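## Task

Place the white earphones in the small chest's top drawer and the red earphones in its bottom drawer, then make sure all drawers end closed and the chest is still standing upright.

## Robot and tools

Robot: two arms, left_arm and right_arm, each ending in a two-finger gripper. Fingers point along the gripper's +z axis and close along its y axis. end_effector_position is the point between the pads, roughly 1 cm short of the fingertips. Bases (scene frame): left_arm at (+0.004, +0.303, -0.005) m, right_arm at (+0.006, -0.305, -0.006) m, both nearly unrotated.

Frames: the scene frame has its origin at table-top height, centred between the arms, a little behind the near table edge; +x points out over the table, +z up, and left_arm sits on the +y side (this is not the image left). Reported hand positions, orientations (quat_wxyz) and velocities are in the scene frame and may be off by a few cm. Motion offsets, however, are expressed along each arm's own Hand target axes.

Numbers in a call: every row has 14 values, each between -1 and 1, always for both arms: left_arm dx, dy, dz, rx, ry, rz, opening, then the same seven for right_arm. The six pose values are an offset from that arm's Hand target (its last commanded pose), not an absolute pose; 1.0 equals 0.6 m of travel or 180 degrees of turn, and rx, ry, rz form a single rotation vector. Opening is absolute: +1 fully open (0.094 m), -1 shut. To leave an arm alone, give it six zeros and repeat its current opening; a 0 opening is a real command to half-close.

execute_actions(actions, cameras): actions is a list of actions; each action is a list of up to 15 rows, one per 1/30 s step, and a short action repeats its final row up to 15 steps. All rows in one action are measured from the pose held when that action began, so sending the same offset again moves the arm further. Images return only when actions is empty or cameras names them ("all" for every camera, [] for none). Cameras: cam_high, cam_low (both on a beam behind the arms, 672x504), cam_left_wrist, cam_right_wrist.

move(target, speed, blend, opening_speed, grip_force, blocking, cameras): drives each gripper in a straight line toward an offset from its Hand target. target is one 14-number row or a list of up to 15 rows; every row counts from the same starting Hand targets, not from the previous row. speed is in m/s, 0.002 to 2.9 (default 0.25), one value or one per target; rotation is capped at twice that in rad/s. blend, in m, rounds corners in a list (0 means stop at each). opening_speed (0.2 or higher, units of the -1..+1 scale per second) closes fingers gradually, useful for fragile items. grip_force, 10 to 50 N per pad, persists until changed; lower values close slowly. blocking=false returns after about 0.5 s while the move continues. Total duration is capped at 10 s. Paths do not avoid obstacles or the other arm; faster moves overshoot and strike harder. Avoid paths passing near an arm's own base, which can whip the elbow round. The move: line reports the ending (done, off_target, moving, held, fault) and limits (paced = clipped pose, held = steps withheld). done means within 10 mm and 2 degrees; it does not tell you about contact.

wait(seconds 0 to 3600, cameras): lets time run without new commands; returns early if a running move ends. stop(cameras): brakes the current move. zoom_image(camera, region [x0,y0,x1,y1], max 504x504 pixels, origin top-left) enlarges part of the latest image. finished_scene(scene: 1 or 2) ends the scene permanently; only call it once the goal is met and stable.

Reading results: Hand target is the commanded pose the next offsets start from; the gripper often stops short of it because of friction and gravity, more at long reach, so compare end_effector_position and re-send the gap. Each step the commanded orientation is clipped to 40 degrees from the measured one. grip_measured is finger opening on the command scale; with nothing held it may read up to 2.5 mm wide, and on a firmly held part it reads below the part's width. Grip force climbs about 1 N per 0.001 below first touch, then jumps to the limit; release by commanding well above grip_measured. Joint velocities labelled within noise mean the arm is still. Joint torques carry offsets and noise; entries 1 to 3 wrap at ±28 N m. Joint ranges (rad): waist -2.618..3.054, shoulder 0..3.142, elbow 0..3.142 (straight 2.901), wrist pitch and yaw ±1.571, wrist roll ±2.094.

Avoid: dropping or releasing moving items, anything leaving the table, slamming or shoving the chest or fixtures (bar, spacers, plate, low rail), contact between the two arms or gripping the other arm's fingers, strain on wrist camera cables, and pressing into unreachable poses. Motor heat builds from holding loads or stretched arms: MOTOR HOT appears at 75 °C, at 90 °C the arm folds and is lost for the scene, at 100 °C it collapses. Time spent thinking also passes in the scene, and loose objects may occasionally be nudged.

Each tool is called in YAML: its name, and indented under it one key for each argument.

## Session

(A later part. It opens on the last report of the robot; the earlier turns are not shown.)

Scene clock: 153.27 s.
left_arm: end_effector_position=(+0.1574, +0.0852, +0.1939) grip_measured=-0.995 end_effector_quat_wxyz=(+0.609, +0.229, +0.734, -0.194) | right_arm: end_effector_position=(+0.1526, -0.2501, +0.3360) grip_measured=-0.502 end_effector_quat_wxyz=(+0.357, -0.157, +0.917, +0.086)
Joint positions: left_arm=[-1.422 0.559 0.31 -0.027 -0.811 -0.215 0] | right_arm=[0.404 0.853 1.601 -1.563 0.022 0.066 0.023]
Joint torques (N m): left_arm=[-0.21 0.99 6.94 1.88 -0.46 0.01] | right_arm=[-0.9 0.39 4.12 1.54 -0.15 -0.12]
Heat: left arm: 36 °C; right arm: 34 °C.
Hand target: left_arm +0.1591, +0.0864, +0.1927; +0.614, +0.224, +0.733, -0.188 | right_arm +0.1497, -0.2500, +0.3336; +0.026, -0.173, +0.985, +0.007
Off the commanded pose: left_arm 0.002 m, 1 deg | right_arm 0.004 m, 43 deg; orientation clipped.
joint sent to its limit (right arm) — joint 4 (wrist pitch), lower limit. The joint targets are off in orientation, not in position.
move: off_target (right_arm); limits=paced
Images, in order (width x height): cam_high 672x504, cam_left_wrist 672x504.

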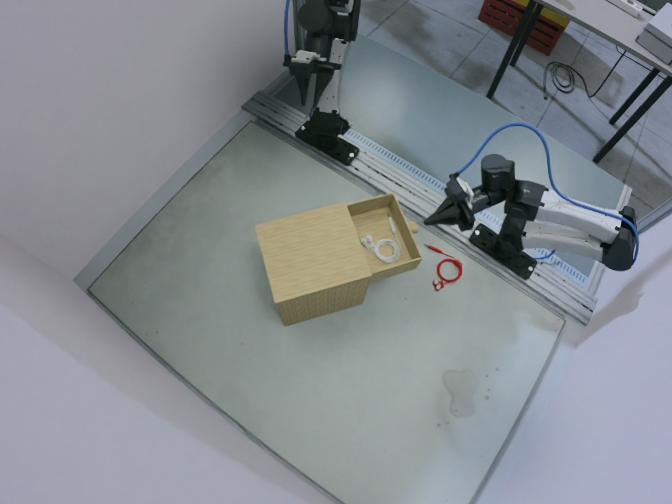

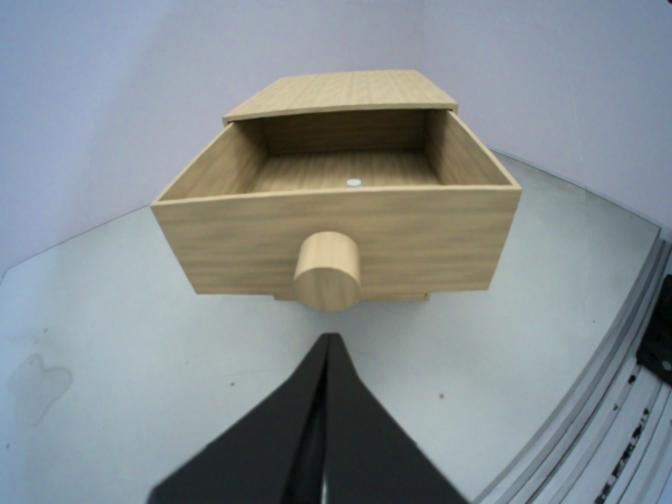

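move:
  target: [-0.045,0,0.2545,0,0,0,-1,0,0,0,0,0,0,-0.5]
  speed: 0.1
  cameras: ["cam_left_wrist","cam_high"]

Scene clock: 157.83 s.
left_arm: end_effector_position=(+0.2813, +0.0091, +0.1730) grip_measured=-0.995 end_effector_quat_wxyz=(+0.595, +0.232, +0.750, -0.170) | right_arm: end_effector_position=(+0.1526, -0.2501, +0.3360) grip_measured=-0.502 end_effector_quat_wxyz=(+0.357, -0.157, +0.917, +0.086)
Joint positions: left_arm=[-0.948 1.329 0.536 0.534 -0.378 -0.082 0] | right_arm=[0.404 0.853 1.601 -1.563 0.022 0.065 0.023]
Joint torques (N m): left_arm=[0.59 -3.69 9.94 2.25 0.06 0.02] | right_arm=[-0.76 0.39 4.25 1.64 -0.16 -0.07]
Heat: left arm: 37 °C; right arm: 34 °C.
Hand target: left_arm +0.2876, -0.0003, +0.1926; +0.614, +0.224, +0.733, -0.188 | right_arm +0.1503, -0.2497, +0.3330; +0.354, -0.160, +0.917, +0.089 (not the last commanded pose)
Off the commanded pose: left_arm 0.023 m, 4 deg | right_arm 0.004 m, 40 deg.
joint sent to its limit (right arm) — joint 4 (wrist pitch), lower limit.
move: off_target (left_arm)
Images, in order (width x height): cam_high 672x504, cam_left_wrist 672x504.

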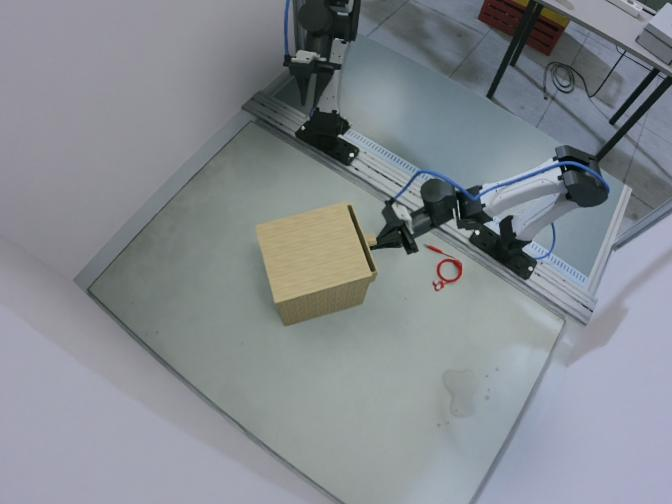

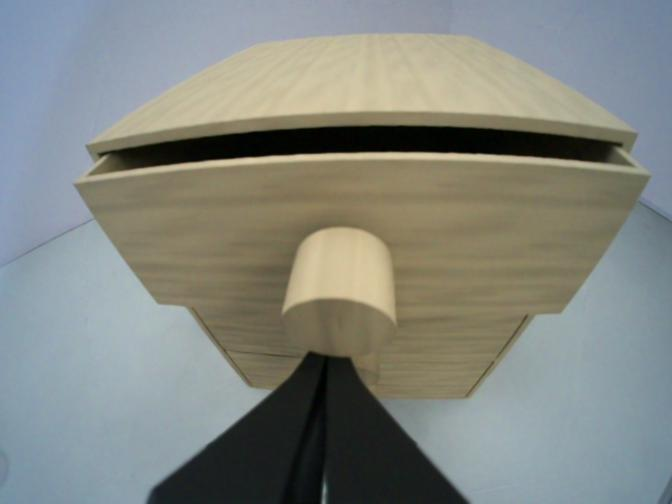

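move:
  target: [-0.0217,0,0.0317,0,0,0,-1,0,0,0,0,0,0,-0.5]
  speed: 0.08
  cameras: ["cam_left_wrist"]

Scene clock: 160.53 s.
left_arm: end_effector_position=(+0.2946, -0.0014, +0.1748) grip_measured=-0.995 end_effector_quat_wxyz=(+0.587, +0.238, +0.755, -0.168) | right_arm: end_effector_position=(+0.1526, -0.2501, +0.3360) grip_measured=-0.502 end_effector_quat_wxyz=(+0.357, -0.157, +0.917, +0.086)
Joint positions: left_arm=[-0.924 1.388 0.611 0.498 -0.347 -0.077 0] | right_arm=[0.404 0.853 1.601 -1.563 0.022 0.065 0.023]
Joint torques (N m): left_arm=[0.94 -4.3 11.07 2.34 0.02 0.02] | right_arm=[-0.75 0.51 4.26 1.62 -0.21 -0.11]
Heat: left arm: 37 °C; right arm: 33 °C.
Hand target: left_arm +0.3050, -0.0121, +0.2021; +0.614, +0.224, +0.733, -0.188 | right_arm +0.1503, -0.2497, +0.3330; +0.354, -0.160, +0.917, +0.089
Off the commanded pose: left_arm 0.031 m, 5 deg | right_arm 0.004 m, 1 deg.
joint sent to its limit (right arm) — joint 4 (wrist pitch), lower limit. The joint targets still meet the commanded pose.
move: off_target (left_arm)

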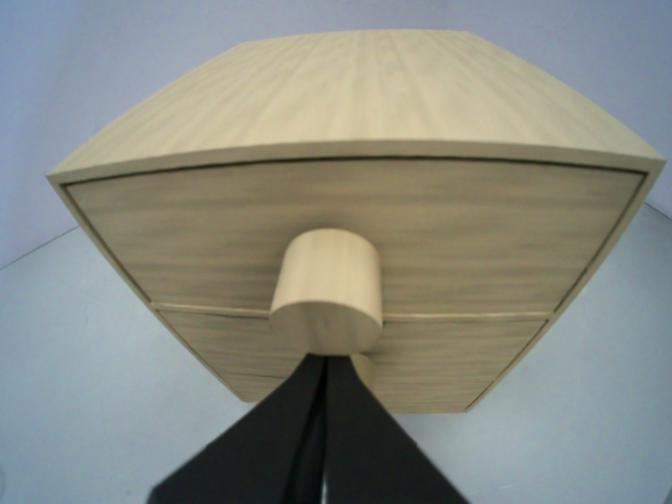

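move:
  target:
    - [0.0348,0,-0.197,0,0,0,-1,0,0,0,0,0,0,-0.5]
    - [0.238,-0.004,-0.0815,0,0.0833,0,0.3,0,0,0,0,0,0,-0.5]
  speed: 0.2
  blend: [0.02,0]
  cameras: ["cam_left_wrist","cam_high"]

Scene clock: 167.43 s.
left_arm: end_effector_position=(+0.2385, +0.0320, +0.0651) grip_measured=+0.296 end_effector_quat_wxyz=(+0.508, +0.258, +0.809, -0.146) | right_arm: end_effector_position=(+0.1526, -0.2501, +0.3360) grip_measured=-0.502 end_effector_quat_wxyz=(+0.357, -0.157, +0.917, +0.086)
Joint positions: left_arm=[-1.026 1.433 0.327 0.6 -0.406 -0.193 0.061] | right_arm=[0.404 0.853 1.601 -1.563 0.022 0.065 0.023]
Joint torques (N m): left_arm=[0.75 -3.22 7.19 1.94 -0.12 -0.21] | right_arm=[-0.65 0.29 4.16 1.61 -0.15 -0.07]
Heat: left arm: 38 °C; right arm: 33 °C.
Hand target: left_arm +0.2430, +0.0268, +0.0700; +0.513, +0.247, +0.807, -0.157 | right_arm +0.1503, -0.2497, +0.3330; +0.354, -0.160, +0.917, +0.089
Off the commanded pose: left_arm 0.009 m, 2 deg | right_arm 0.004 m, 1 deg.
joint sent to its limit (right arm) — joint 4 (wrist pitch), lower limit. The joint targets still meet the commanded pose.
move: done
Images, in order (width x height): cam_high 672x504, cam_left_wrist 672x504.

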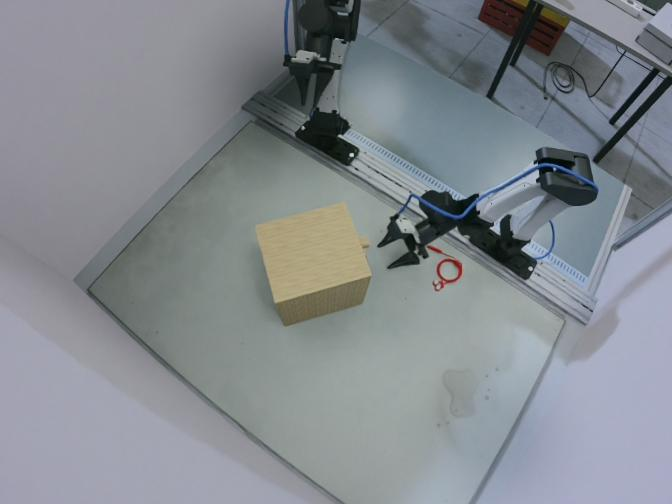

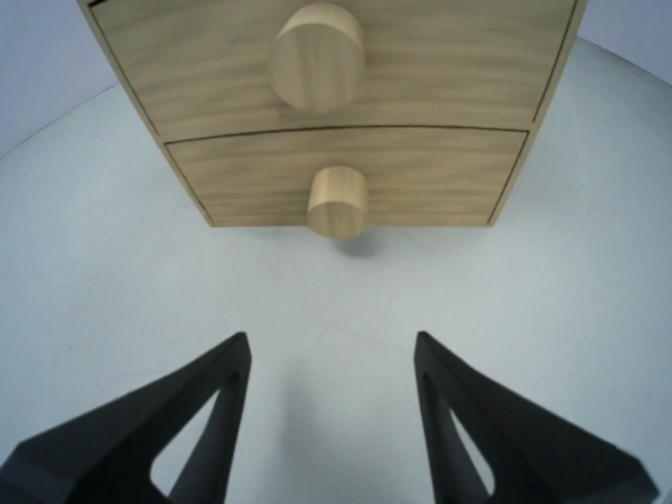

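move:
  target: [-0.0203,-0.003,0.134,0,0,0,0.3,0,0,0,0,0,0,-0.5]
  speed: 0.12
  cameras: ["cam_left_wrist"]

Scene clock: 172.20 s.
left_arm: end_effector_position=(+0.3006, -0.0135, +0.0446) grip_measured=+0.297 end_effector_quat_wxyz=(+0.507, +0.247, +0.811, -0.153) | right_arm: end_effector_position=(+0.1526, -0.2501, +0.3360) grip_measured=-0.502 end_effector_quat_wxyz=(+0.357, -0.157, +0.917, +0.086)
Joint positions: left_arm=[-0.917 1.798 0.57 0.743 -0.308 -0.164 0.061] | right_arm=[0.404 0.853 1.601 -1.563 0.022 0.065 0.023]
Joint torques (N m): left_arm=[0.77 -5.64 7.05 1.97 -0.09 0.03] | right_arm=[-0.73 0.54 4.22 1.63 -0.16 -0.1]
Heat: left arm: 38 °C; right arm: 33 °C.
Hand target: left_arm +0.3067, -0.0184, +0.0471; +0.513, +0.247, +0.807, -0.157 | right_arm +0.1503, -0.2497, +0.3330; +0.354, -0.160, +0.917, +0.089
Off the commanded pose: left_arm 0.008 m, 1 deg | right_arm 0.004 m, 1 deg.
joint sent to its limit (right arm) — joint 4 (wrist pitch), lower limit. The joint targets still meet the commanded pose.
move: done

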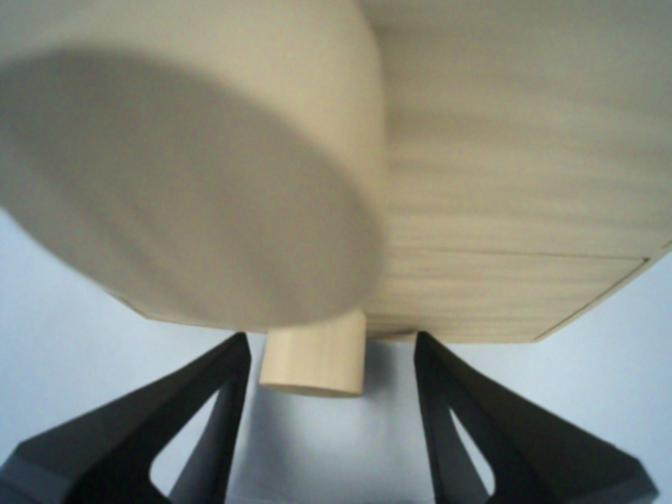

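move:
  target:
    - [0,0.01,0,0,0,0,0.3,0,0,0,0,0,0,-0.5]
    - [0,0.01,0,0,0,0,-0.65,0,0,0,0,0,0,-0.5]
  speed: 0.1
  opening_speed: 1
  cameras: ["cam_left_wrist"]

Scene clock: 175.93 s.
left_arm: end_effector_position=(+0.3051, -0.0111, +0.0458) grip_measured=-0.440 end_effector_quat_wxyz=(+0.508, +0.247, +0.810, -0.156) | right_arm: end_effector_position=(+0.1526, -0.2501, +0.3360) grip_measured=-0.502 end_effector_quat_wxyz=(+0.357, -0.157, +0.917, +0.086)
Joint positions: left_arm=[-0.897 1.798 0.57 0.751 -0.287 -0.154 0.026] | right_arm=[0.404 0.853 1.601 -1.563 0.022 0.065 0.023]
Joint torques (N m): left_arm=[0.77 -6.05 6.32 1.96 -0.11 0.04] | right_arm=[-0.72 0.35 4.05 1.58 -0.18 -0.06]
Heat: left arm: 37 °C; right arm: 33 °C.
Hand target: left_arm +0.3100, -0.0134, +0.0471; +0.513, +0.247, +0.807, -0.157 | right_arm +0.1503, -0.2497, +0.3330; +0.354, -0.160, +0.917, +0.089
Off the commanded pose: left_arm 0.006 m, 1 deg | right_arm 0.004 m, 1 deg.
joint sent to its limit (right arm) — joint 4 (wrist pitch), lower limit. The joint targets still meet the commanded pose.
move: done

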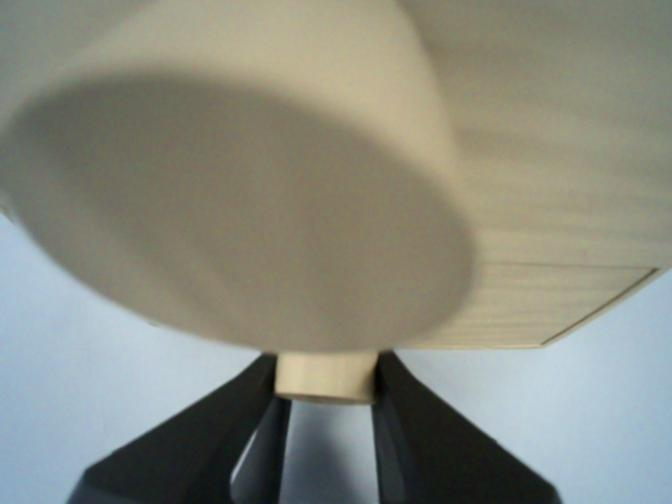

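move:
  target: [0.0775,0,-0.166,0,0,0,-0.65,0,0,0,0,0,0,-0.5]
  speed: 0.12
  cameras: ["cam_left_wrist","cam_high","cam_right_wrist"]

Scene clock: 180.63 s.
left_arm: end_effector_position=(+0.2194, +0.0462, +0.0429) grip_measured=-0.440 end_effector_quat_wxyz=(+0.506, +0.251, +0.809, -0.160) | right_arm: end_effector_position=(+0.1526, -0.2501, +0.3360) grip_measured=-0.502 end_effector_quat_wxyz=(+0.357, -0.157, +0.917, +0.086)
Joint positions: left_arm=[-1.063 1.473 0.201 0.767 -0.422 -0.236 0.026] | right_arm=[0.404 0.853 1.601 -1.563 0.022 0.065 0.023]
Joint torques (N m): left_arm=[-0.88 -5.86 4.49 1.77 -0.5 -0.05] | right_arm=[-0.88 0.42 4.41 1.6 -0.16 -0.05]
Heat: left arm: 37 °C; right arm: 33 °C.
Hand target: left_arm +0.2190, +0.0482, +0.0471; +0.513, +0.247, +0.807, -0.157 | right_arm +0.1503, -0.2497, +0.3330; +0.354, -0.160, +0.917, +0.089
Off the commanded pose: left_arm 0.005 m, 1 deg | right_arm 0.004 m, 1 deg.
joint sent to its limit (right arm) — joint 4 (wrist pitch), lower limit. The joint targets still meet the commanded pose.
move: done
Images, in order (width x height): cam_high 672x504, cam_left_wrist 672x504, cam_right_wrist 672x504.

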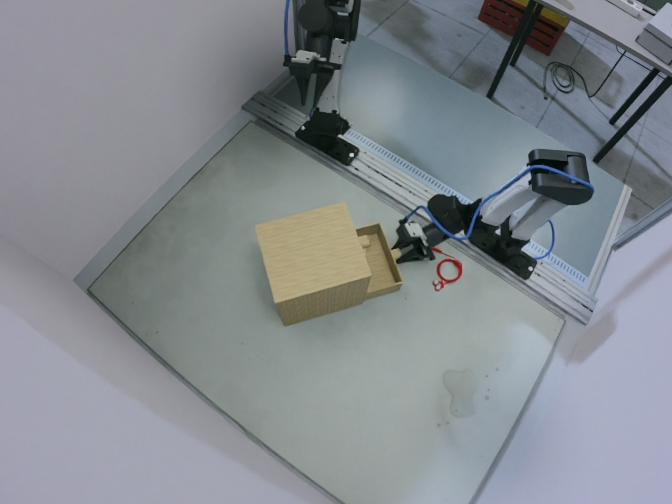

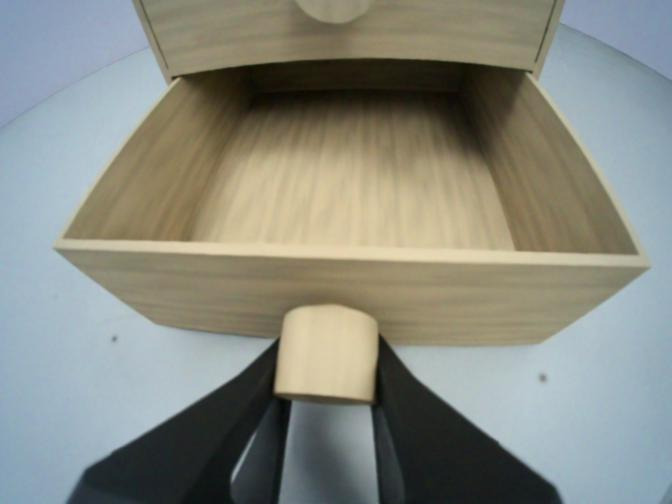

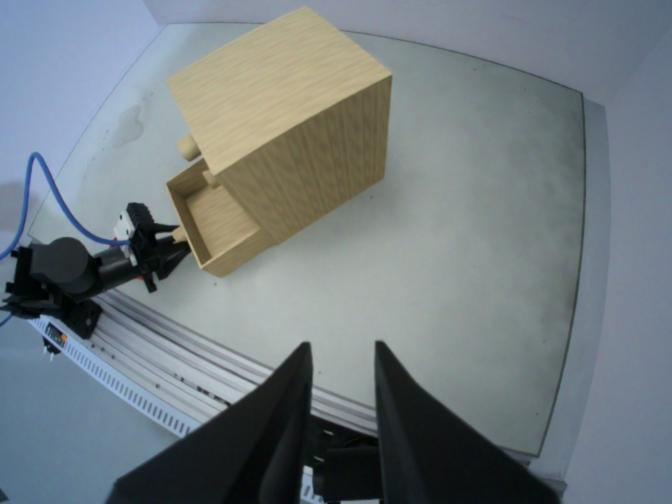

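move:
  target:
    - [0,0,0,0,0,0,0.2,0,0,0,0,0,0,-0.5]
    - [0.0352,0,-0.0755,0,0,0,0.2,0,0,0,0,0,0,-0.5]
    - [-0.0483,0,-0.133,0,0,0,0.2,0,0,0,0,0,0,-0.5]
    - [0.0307,0.1943,-0.1957,0,0.1944,0,-0.3,0,0,0,0,0,0,-0.5]
  speed: 0.2
  blend: [0,0.015,0.03,0]
  cameras: ["cam_left_wrist"]

Scene clock: 192.97 s.
left_arm: end_effector_position=(+0.1886, +0.2108, +0.0738) grip_measured=-0.296 end_effector_quat_wxyz=(+0.247, +0.277, +0.926, -0.070) | right_arm: end_effector_position=(+0.1526, -0.2501, +0.3360) grip_measured=-0.502 end_effector_quat_wxyz=(+0.357, -0.157, +0.917, +0.086)
Joint positions: left_arm=[-0.355 0.791 0.524 -0.799 0.098 0.178 0.033] | right_arm=[0.404 0.853 1.601 -1.563 0.022 0.065 0.023]
Joint torques (N m): left_arm=[0.75 0.2 9.47 1.05 0.24 0.1] | right_arm=[-0.7 0.31 4.18 1.64 -0.16 -0.08]
Heat: left arm: 36 °C; right arm: 33 °C.
Hand target: left_arm +0.1896, +0.2087, +0.0802; +0.247, +0.283, +0.924, -0.076 | right_arm +0.1503, -0.2497, +0.3330; +0.354, -0.160, +0.917, +0.089
Off the commanded pose: left_arm 0.007 m, 1 deg | right_arm 0.004 m, 1 deg.
joint sent to its limit (right arm) — joint 4 (wrist pitch), lower limit. The joint targets still meet the commanded pose.
move: done

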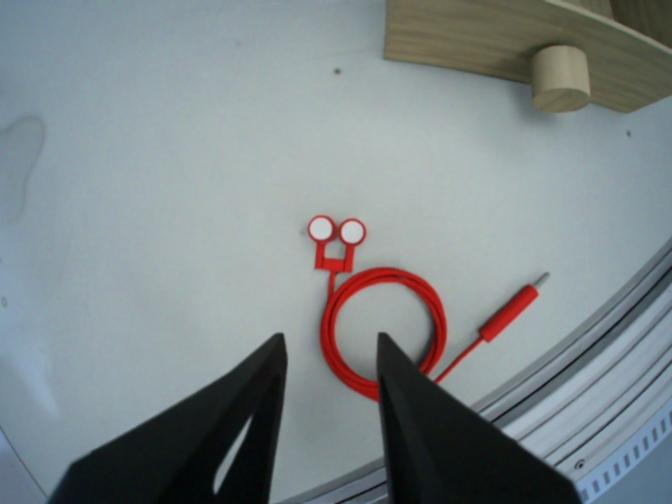

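move:
  target:
    - [0.0479,0.003,0.0763,0,0,0,-0.3,0,0,0,0,0,0,-0.5]
    - [0.0479,0.003,0.0763,0,0,0,-1,0,0,0,0,0,0,-0.5]
    - [-0.033,0.003,-0.058,0,0,0,-1,0,0,0,0,0,0,-0.5]
  speed: 0.12
  opening_speed: 1
  cameras: ["cam_left_wrist","cam_high"]

Scene clock: 200.23 s.
left_arm: end_effector_position=(+0.1901, +0.2121, +0.1123) grip_measured=-0.981 end_effector_quat_wxyz=(+0.243, +0.277, +0.927, -0.070) | right_arm: end_effector_position=(+0.1526, -0.2501, +0.3360) grip_measured=-0.502 end_effector_quat_wxyz=(+0.357, -0.157, +0.917, +0.086)
Joint positions: left_arm=[-0.339 0.815 0.687 -0.948 0.106 0.192 0.001] | right_arm=[0.404 0.853 1.601 -1.563 0.022 0.065 0.023]
Joint torques (N m): left_arm=[0.69 -0.61 9.42 1.07 0.24 0.1] | right_arm=[-0.77 0.44 4.11 1.66 -0.15 -0.06]
Heat: left arm: 37 °C; right arm: 34 °C.
Hand target: left_arm +0.1905, +0.2103, +0.1202; +0.247, +0.283, +0.924, -0.076 | right_arm +0.1503, -0.2497, +0.3330; +0.354, -0.160, +0.917, +0.089
Off the commanded pose: left_arm 0.008 m, 1 deg | right_arm 0.004 m, 1 deg.
joint sent to its limit (right arm) — joint 4 (wrist pitch), lower limit. The joint targets still meet the commanded pose.
move: done
Images, in order (width x height): cam_high 672x504, cam_left_wrist 672x504.

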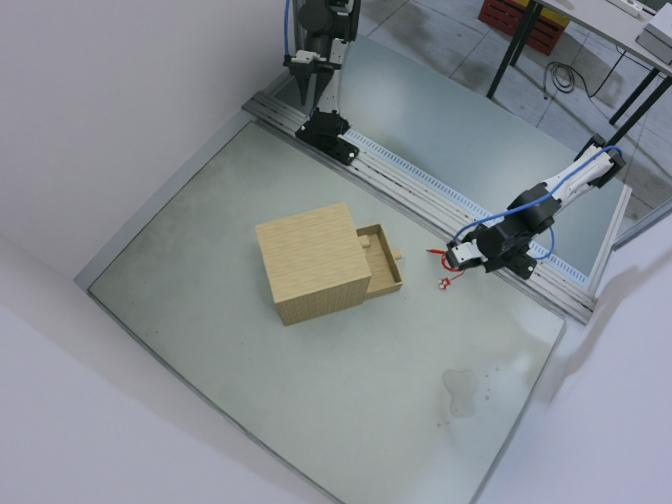

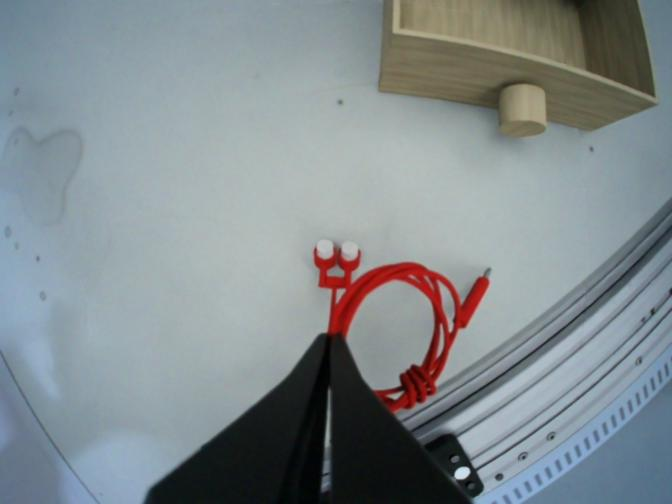

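move:
  target: [-0.2083,-0.1297,0.0492,0,-0.0833,0,-1,0,0,0,0,0,0,-0.5]
  speed: 0.2
  cameras: ["cam_left_wrist","cam_high","cam_right_wrist"]

Scene clock: 205.00 s.
left_arm: end_effector_position=(+0.2423, +0.0822, +0.1472) grip_measured=-0.981 end_effector_quat_wxyz=(+0.352, +0.280, +0.886, -0.110) | right_arm: end_effector_position=(+0.1526, -0.2501, +0.3360) grip_measured=-0.502 end_effector_quat_wxyz=(+0.357, -0.157, +0.917, +0.086)
Joint positions: left_arm=[-0.794 1.127 0.812 -0.515 -0.136 -0.154 0.001] | right_arm=[0.404 0.853 1.601 -1.563 0.022 0.065 0.023]
Joint torques (N m): left_arm=[-0.54 -2.35 9.95 1.63 -0.35 -0.19] | right_arm=[-0.72 0.29 4.07 1.62 -0.15 -0.07]
Heat: left arm: 37 °C; right arm: 34 °C.
Hand target: left_arm +0.2488, +0.0769, +0.1570; +0.365, +0.271, +0.884, -0.112 | right_arm +0.1503, -0.2497, +0.3330; +0.354, -0.160, +0.917, +0.089
Off the commanded pose: left_arm 0.013 m, 2 deg | right_arm 0.004 m, 1 deg.
joint sent to its limit (right arm) — joint 4 (wrist pitch), lower limit. The joint targets still meet the commanded pose.
move: off_target (left_arm)
Images, in order (width x height): cam_high 672x504, cam_left_wrist 672x504, cam_right_wrist 672x504.

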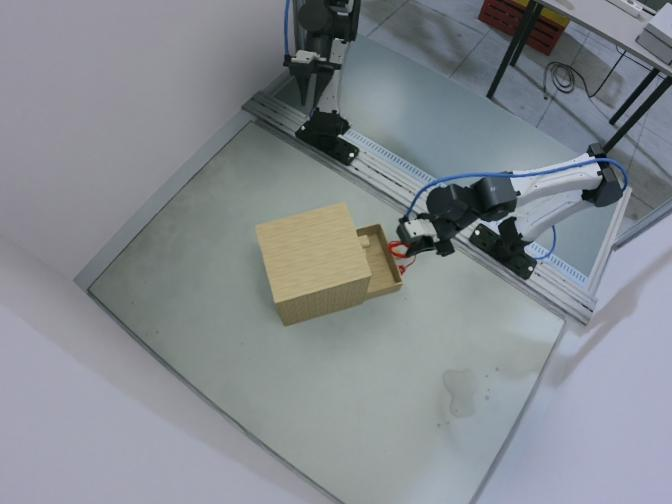

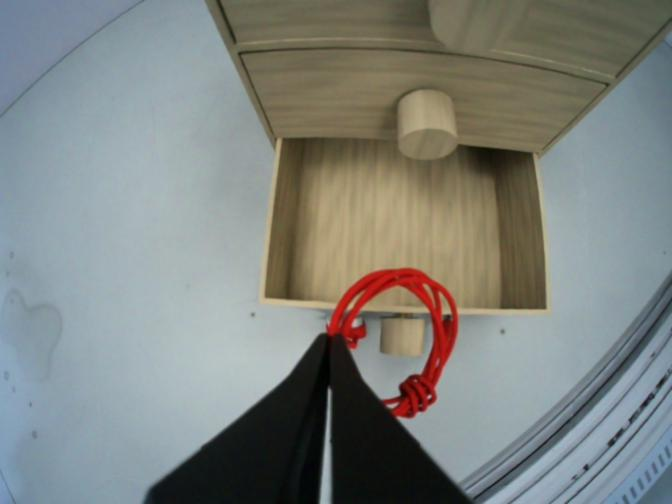

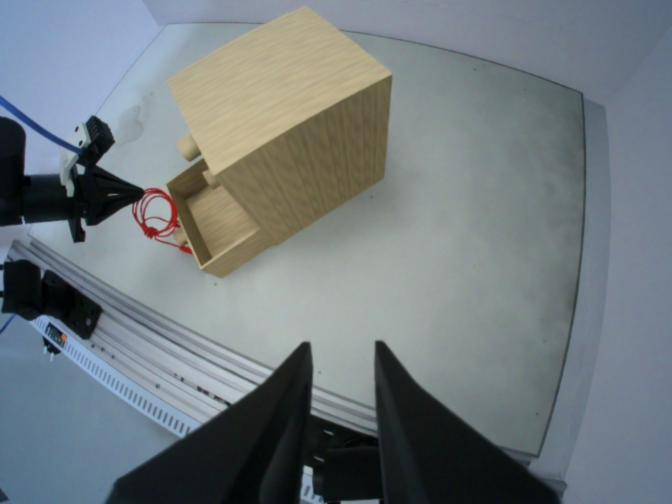

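move:
  target:
    - [-0.0683,-0.0167,0.0613,0,-0.061,0,-1,0,0,0,0,0,0,-0.5]
    - [0.027,-0.0167,0.185,0,-0.061,0,-1,0,0,0,0,0,0,-0.5]
  speed: 0.12
  blend: [0.01,0]
  cameras: ["cam_left_wrist","cam_high","cam_right_wrist"]

Scene clock: 218.83 s.
left_arm: end_effector_position=(+0.2994, +0.0302, +0.0830) grip_measured=-0.981 end_effector_quat_wxyz=(+0.462, +0.252, +0.838, -0.146) | right_arm: end_effector_position=(+0.1526, -0.2501, +0.3360) grip_measured=-0.502 end_effector_quat_wxyz=(+0.357, -0.157, +0.917, +0.086)
Joint positions: left_arm=[-0.802 1.486 0.578 0.332 -0.187 -0.141 0.001] | right_arm=[0.404 0.853 1.601 -1.563 0.022 0.065 0.023]
Joint torques (N m): left_arm=[0.13 -2.36 5.91 1.79 -0.11 0] | right_arm=[-0.44 0.28 4.21 1.58 -0.13 -0.11]
Heat: left arm: 39 °C; right arm: 34 °C.
Hand target: left_arm +0.2987, +0.0312, +0.0669; +0.448, +0.258, +0.845, -0.137 | right_arm +0.1503, -0.2497, +0.3330; +0.354, -0.160, +0.917, +0.089
Off the commanded pose: left_arm 0.016 m, 2 deg | right_arm 0.004 m, 1 deg.
joint sent to its limit (right arm) — joint 4 (wrist pitch), lower limit. The joint targets still meet the commanded pose.
move: off_target (left_arm)
Images, in order (width x height): cam_high 672x504, cam_left_wrist 672x504, cam_right_wrist 672x504.

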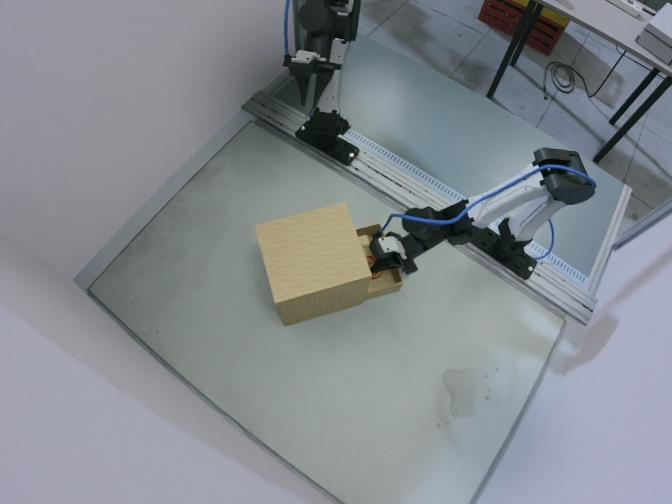

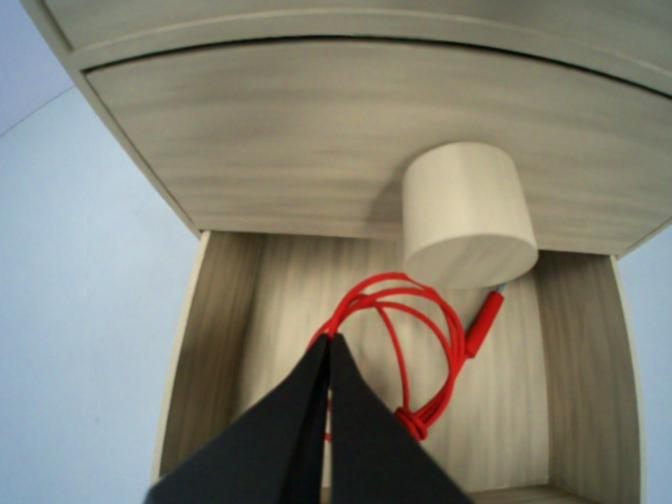

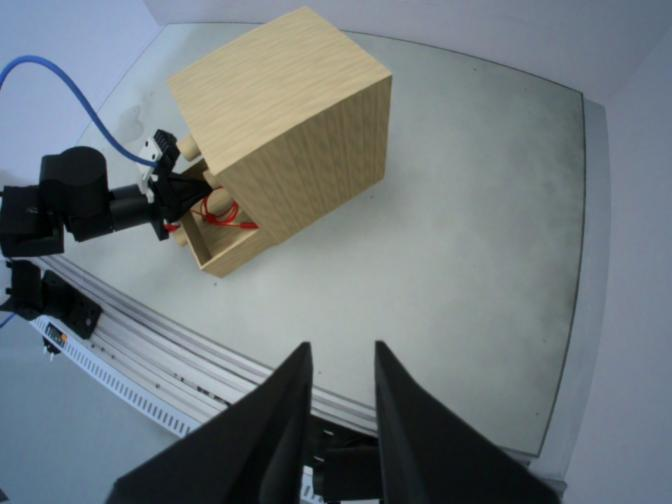

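zoom_image:
  camera: "cam_right_wrist"
  region: [120, 120, 290, 290]

zoom_image:
  camera: "cam_left_wrist"
  region: [200, 220, 600, 504]

Scaled by 2.965 from the camera's image (finer frame: 960x720).

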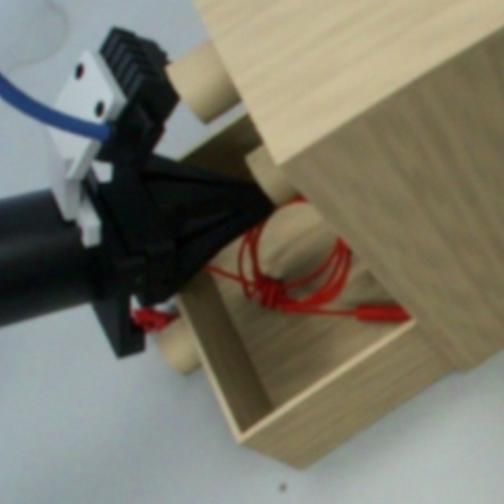

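Scaled by 1.260 from the camera's image (finer frame: 960x720).

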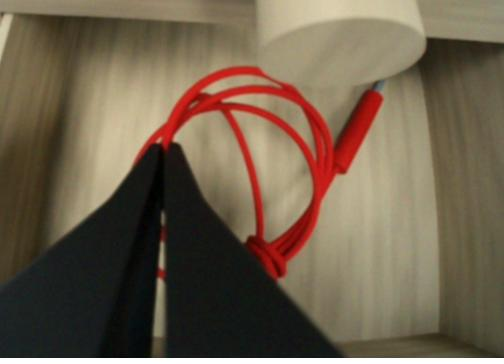

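move:
  target: [-0.128,0,-0.131,0,0,0,-1,0,0,0,0,0,0,-0.5]
  speed: 0.12
  cameras: ["cam_left_wrist","cam_right_wrist"]

zoom_image:
  camera: "cam_right_wrist"
  region: [120, 120, 290, 290]

Scene clock: 225.60 s.
left_arm: end_effector_position=(+0.2784, +0.0470, +0.1572) grip_measured=-0.981 end_effector_quat_wxyz=(+0.432, +0.265, +0.852, -0.130) | right_arm: end_effector_position=(+0.1526, -0.2501, +0.3360) grip_measured=-0.502 end_effector_quat_wxyz=(+0.357, -0.157, +0.917, +0.086)
Joint positions: left_arm=[-0.812 1.235 0.784 -0.201 -0.187 -0.141 0.001] | right_arm=[0.404 0.853 1.601 -1.563 0.022 0.065 0.023]
Joint torques (N m): left_arm=[-0.65 -6 10.07 1.6 -0.27 -0.11] | right_arm=[-0.69 0.42 4.4 1.66 -0.17 -0.1]
Heat: left arm: 39 °C; right arm: 34 °C.
Hand target: left_arm +0.2804, +0.0435, +0.1746; +0.448, +0.259, +0.845, -0.137 | right_arm +0.1503, -0.2497, +0.3330; +0.354, -0.160, +0.917, +0.089
Off the commanded pose: left_arm 0.018 m, 2 deg | right_arm 0.004 m, 1 deg.
joint sent to its limit (right arm) — joint 4 (wrist pitch), lower limit. The joint targets still meet the commanded pose.
move: off_target (left_arm)

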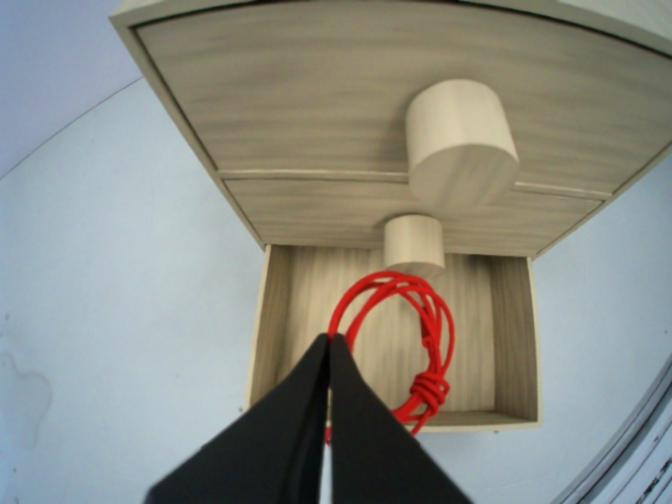

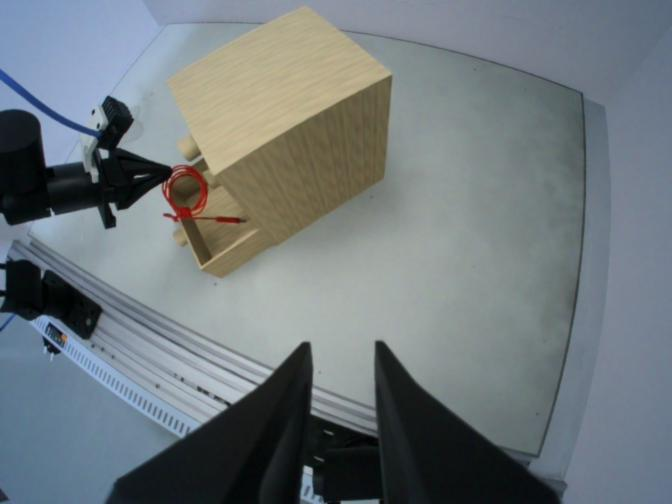

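Scaled by 2.965 from the camera's image (finer frame: 960x720).

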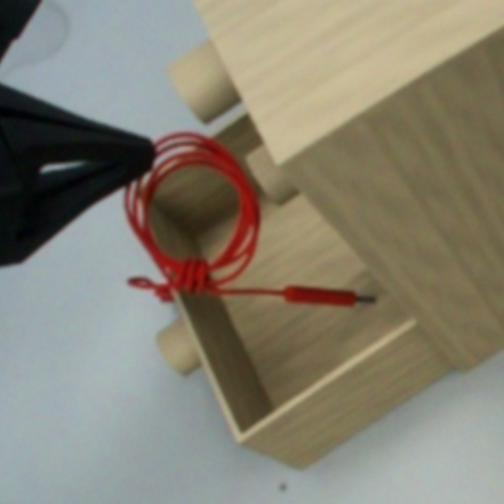

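move:
  target:
    - [-0.0325,0.0333,0.0464,0,0,0,-1,0,0,0,0,0,0,-0.5]
    - [0.0835,0.0333,0.1278,0,0,0,-1,0,0,0,0,0,0,-0.5]
  speed: 0.1
  cameras: ["cam_left_wrist","cam_right_wrist"]

zoom_image:
  camera: "cam_right_wrist"
  region: [120, 120, 290, 290]

Scene clock: 235.30 s.
left_arm: end_effector_position=(+0.3175, +0.0443, +0.0902) grip_measured=-0.981 end_effector_quat_wxyz=(+0.441, +0.255, +0.851, -0.131) | right_arm: end_effector_position=(+0.1526, -0.2501, +0.3360) grip_measured=-0.502 end_effector_quat_wxyz=(+0.357, -0.157, +0.917, +0.086)
Joint positions: left_arm=[-0.721 1.477 0.658 0.193 -0.129 -0.098 0.001] | right_arm=[0.404 0.853 1.601 -1.563 0.022 0.065 0.023]
Joint torques (N m): left_arm=[0.44 -4.44 6.82 2.12 0.05 0.05] | right_arm=[-0.73 0.5 4.21 1.63 -0.24 -0.1]
Heat: left arm: 39 °C; right arm: 34 °C.
Hand target: left_arm +0.3209, +0.0402, +0.0902; +0.448, +0.259, +0.845, -0.137 | right_arm +0.1503, -0.2497, +0.3330; +0.354, -0.160, +0.917, +0.089
Off the commanded pose: left_arm 0.005 m, 1 deg | right_arm 0.004 m, 1 deg.
joint sent to its limit (right arm) — joint 4 (wrist pitch), lower limit. The joint targets still meet the commanded pose.
move: done

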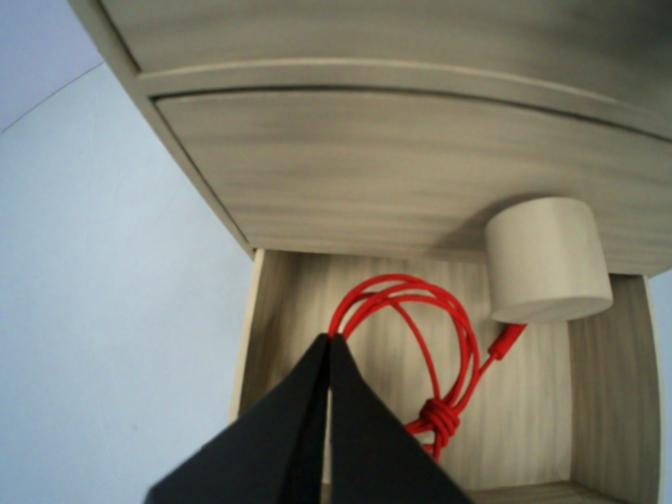

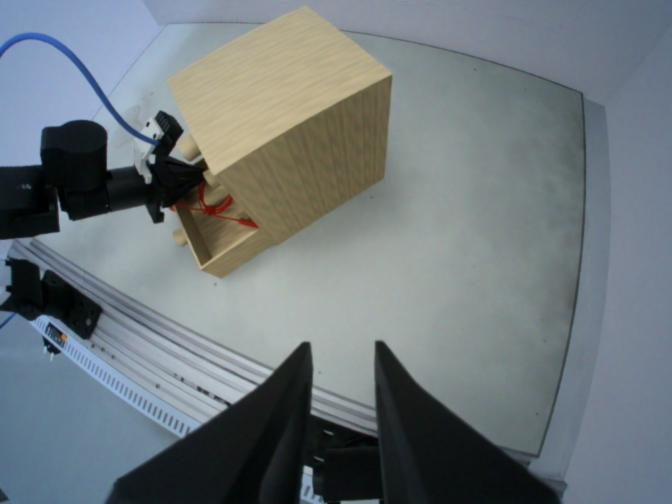

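Scaled by 2.965 from the camera's image (finer frame: 960x720).

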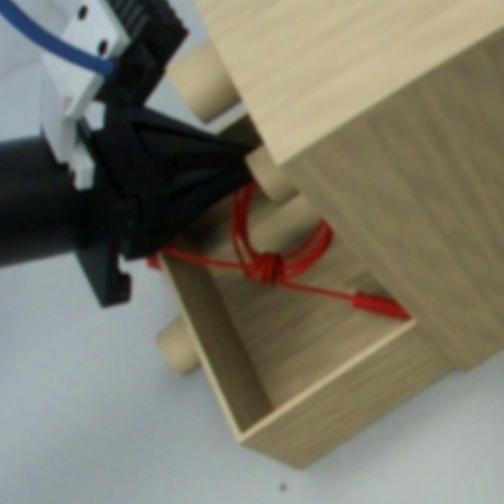

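move:
  target:
    - [0.0013,0,-0.06,0,0,0,-1,0,0,0,0,0,0,-0.5]
    - [-0.149,0,-0.165,0,0,0,-1,0,0,0,0,0,0,-0.5]
  speed: 0.12
  blend: [0.01,0]
  cameras: ["cam_left_wrist","cam_right_wrist"]

zoom_image:
  camera: "cam_right_wrist"
  region: [120, 120, 290, 290]

Scene clock: 242.10 s.
left_arm: end_effector_position=(+0.2945, +0.0618, +0.2038) grip_measured=-0.981 end_effector_quat_wxyz=(+0.435, +0.258, +0.853, -0.129) | right_arm: end_effector_position=(+0.1526, -0.2501, +0.3360) grip_measured=-0.502 end_effector_quat_wxyz=(+0.357, -0.157, +0.917, +0.086)
Joint positions: left_arm=[-0.726 1.214 0.949 -0.375 -0.129 -0.098 0.001] | right_arm=[0.404 0.853 1.601 -1.563 0.022 0.065 0.023]
Joint torques (N m): left_arm=[-0.57 -5.53 10.25 1.64 -0.1 -0.03] | right_arm=[-0.65 0.38 4.42 1.63 -0.13 -0.1]
Heat: left arm: 39 °C; right arm: 34 °C.
Hand target: left_arm +0.2946, +0.0580, +0.2198; +0.448, +0.259, +0.845, -0.137 | right_arm +0.1503, -0.2497, +0.3330; +0.354, -0.160, +0.917, +0.089
Off the commanded pose: left_arm 0.016 m, 2 deg | right_arm 0.004 m, 1 deg.
joint sent to its limit (right arm) — joint 4 (wrist pitch), lower limit. The joint targets still meet the commanded pose.
move: off_target (left_arm)

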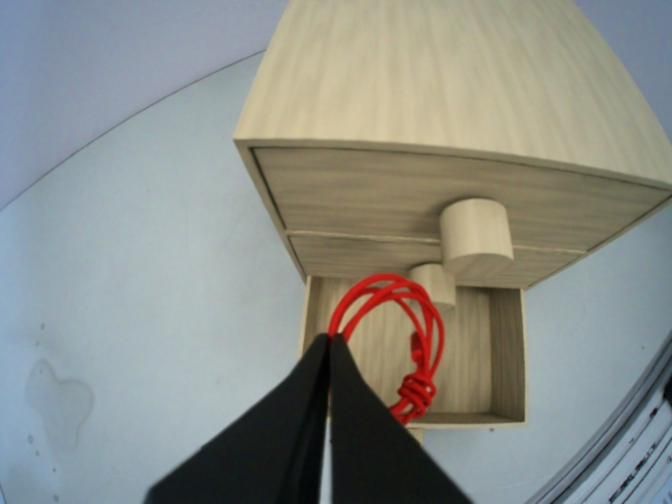

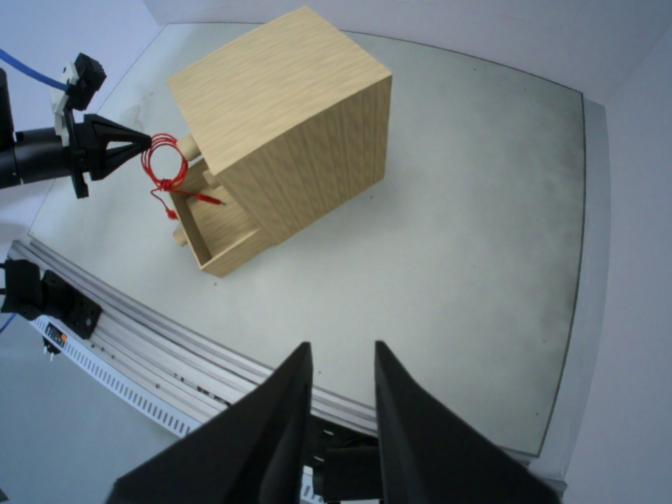

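Scaled by 2.965 from the camera's image (finer frame: 960x720).

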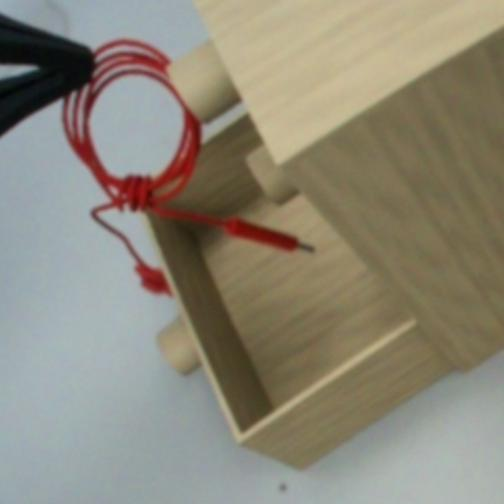

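move:
  target:
    - [-0.0602,0,-0.0013,0,0,0,-1,0,0,0,0,0,0,-0.5]
    - [0.1408,0,0.1477,0,0,0,-1,0,0,0,0,0,0,-0.5]
  speed: 0.08
  cameras: ["cam_left_wrist","cam_right_wrist"]

zoom_image:
  camera: "cam_right_wrist"
  region: [120, 120, 290, 290]

Scene clock: 250.77 s.
left_arm: end_effector_position=(+0.3154, +0.0434, +0.1066) grip_measured=-0.981 end_effector_quat_wxyz=(+0.451, +0.254, +0.844, -0.137) | right_arm: end_effector_position=(+0.1526, -0.2501, +0.3360) grip_measured=-0.502 end_effector_quat_wxyz=(+0.357, -0.157, +0.917, +0.086)
Joint positions: left_arm=[-0.726 1.429 0.669 0.161 -0.129 -0.098 0.001] | right_arm=[0.404 0.853 1.601 -1.563 0.022 0.065 0.023]
Joint torques (N m): left_arm=[0.64 -4.27 6.22 1.88 0.03 0.04] | right_arm=[-0.81 0.4 4.29 1.64 -0.15 -0.07]
Heat: left arm: 40 °C; right arm: 34 °C.
Hand target: left_arm +0.3160, +0.0435, +0.0999; +0.448, +0.259, +0.845, -0.137 | right_arm +0.1503, -0.2497, +0.3330; +0.354, -0.160, +0.917, +0.089
Off the commanded pose: left_arm 0.007 m, 1 deg | right_arm 0.004 m, 1 deg.
joint sent to its limit (right arm) — joint 4 (wrist pitch), lower limit. The joint targets still meet the commanded pose.
move: done

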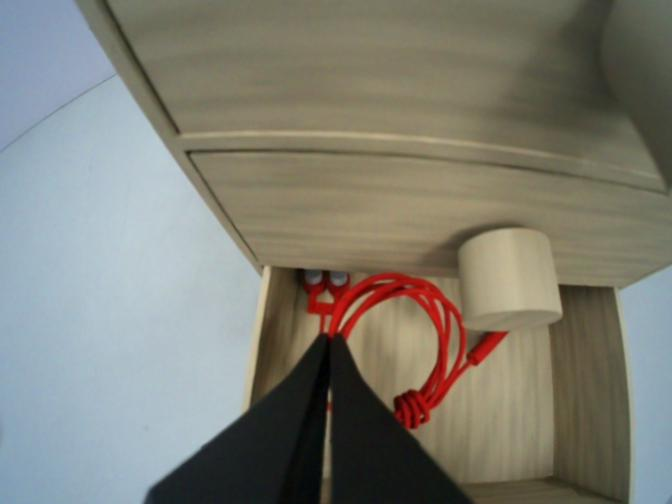

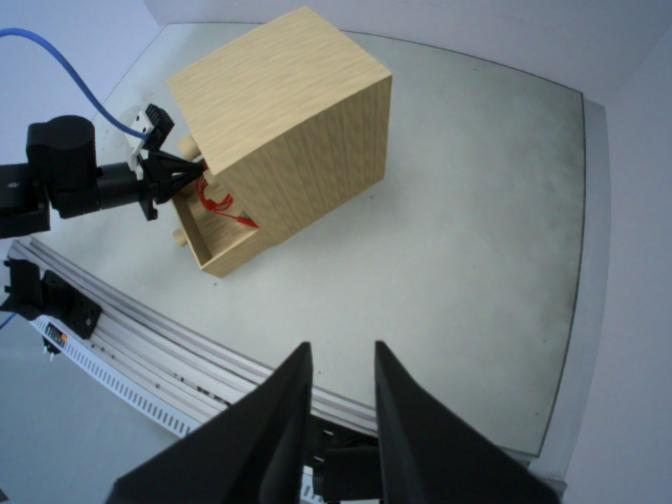

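Scaled by 2.965 from the camera's image (finer frame: 960x720).

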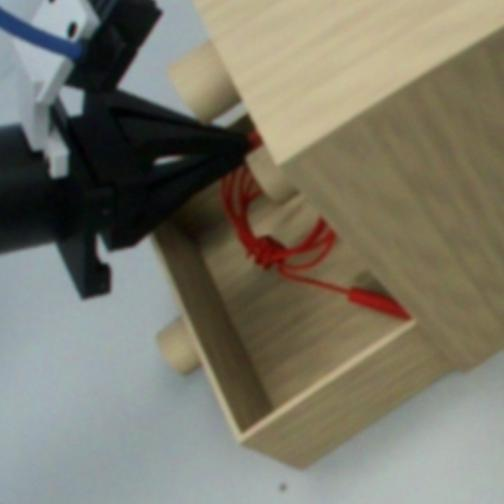

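move:
  target:
    - [0.0527,0,0.0265,0,0,0,-1,0,0,0,0,0,0,-0.5]
    - [0.0527,0,0.0265,0,0,0,-0.4,0,0,0,0,0,0,-0.5]
    - [0.0527,0,-0.06,0,0,0,-0.4,0,0,0,0,0,0,-0.5]
    - [-0.1,0,-0.2,0,0,0,-0.4,0,0,0,0,0,0,-0.5]
  speed: 0.1
  opening_speed: 1
  blend: [0,0,0.02,0]
  cameras: ["cam_left_wrist","cam_right_wrist"]

Scene clock: 258.97 s.
left_arm: end_effector_position=(+0.2605, +0.0809, +0.2032) grip_measured=-0.403 end_effector_quat_wxyz=(+0.436, +0.268, +0.849, -0.134) | right_arm: end_effector_position=(+0.1526, -0.2501, +0.3360) grip_measured=-0.502 end_effector_quat_wxyz=(+0.357, -0.157, +0.917, +0.086)
Joint positions: left_arm=[-0.756 1.051 0.853 -0.438 -0.136 -0.101 0.028] | right_arm=[0.404 0.853 1.601 -1.563 0.022 0.065 0.023]
Joint torques (N m): left_arm=[-0.65 -3.88 10.15 1.59 -0.32 -0.2] | right_arm=[-0.73 0.7 4.21 1.63 -0.13 -0.11]
Heat: left arm: 40 °C; right arm: 34 °C.
Hand target: left_arm +0.2617, +0.0803, +0.2171; +0.448, +0.258, +0.845, -0.137 | right_arm +0.1503, -0.2497, +0.3330; +0.354, -0.160, +0.917, +0.089
Off the commanded pose: left_arm 0.014 m, 2 deg | right_arm 0.004 m, 1 deg.
joint sent to its limit (right arm) — joint 4 (wrist pitch), lower limit. The joint targets still meet the commanded pose.
move: off_target (left_arm); target 2's new opening was sent with left_arm's hand 0.019 m and 3 deg from that target

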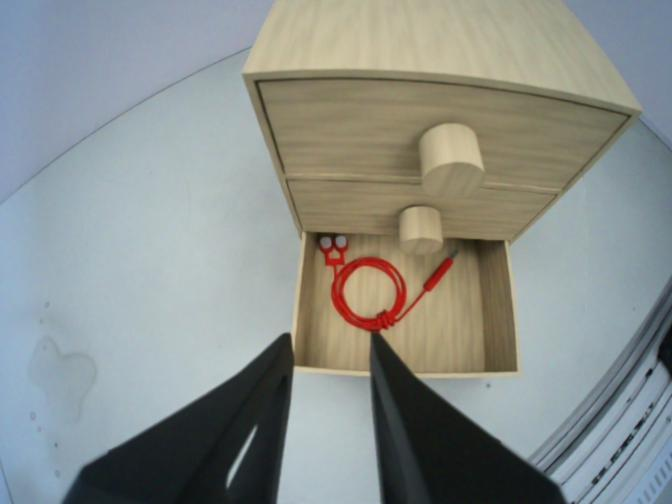

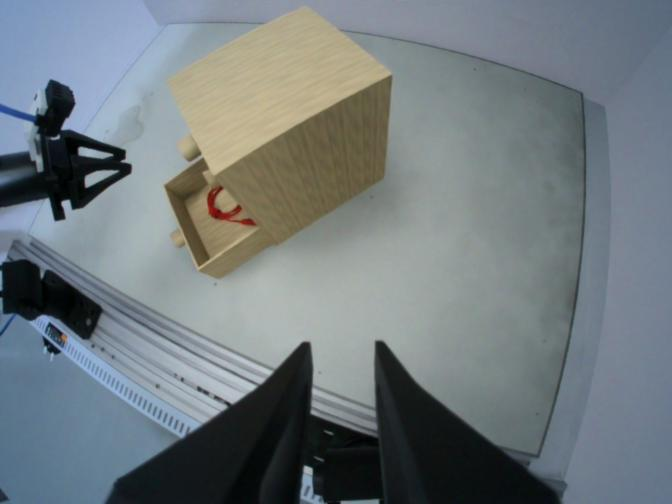

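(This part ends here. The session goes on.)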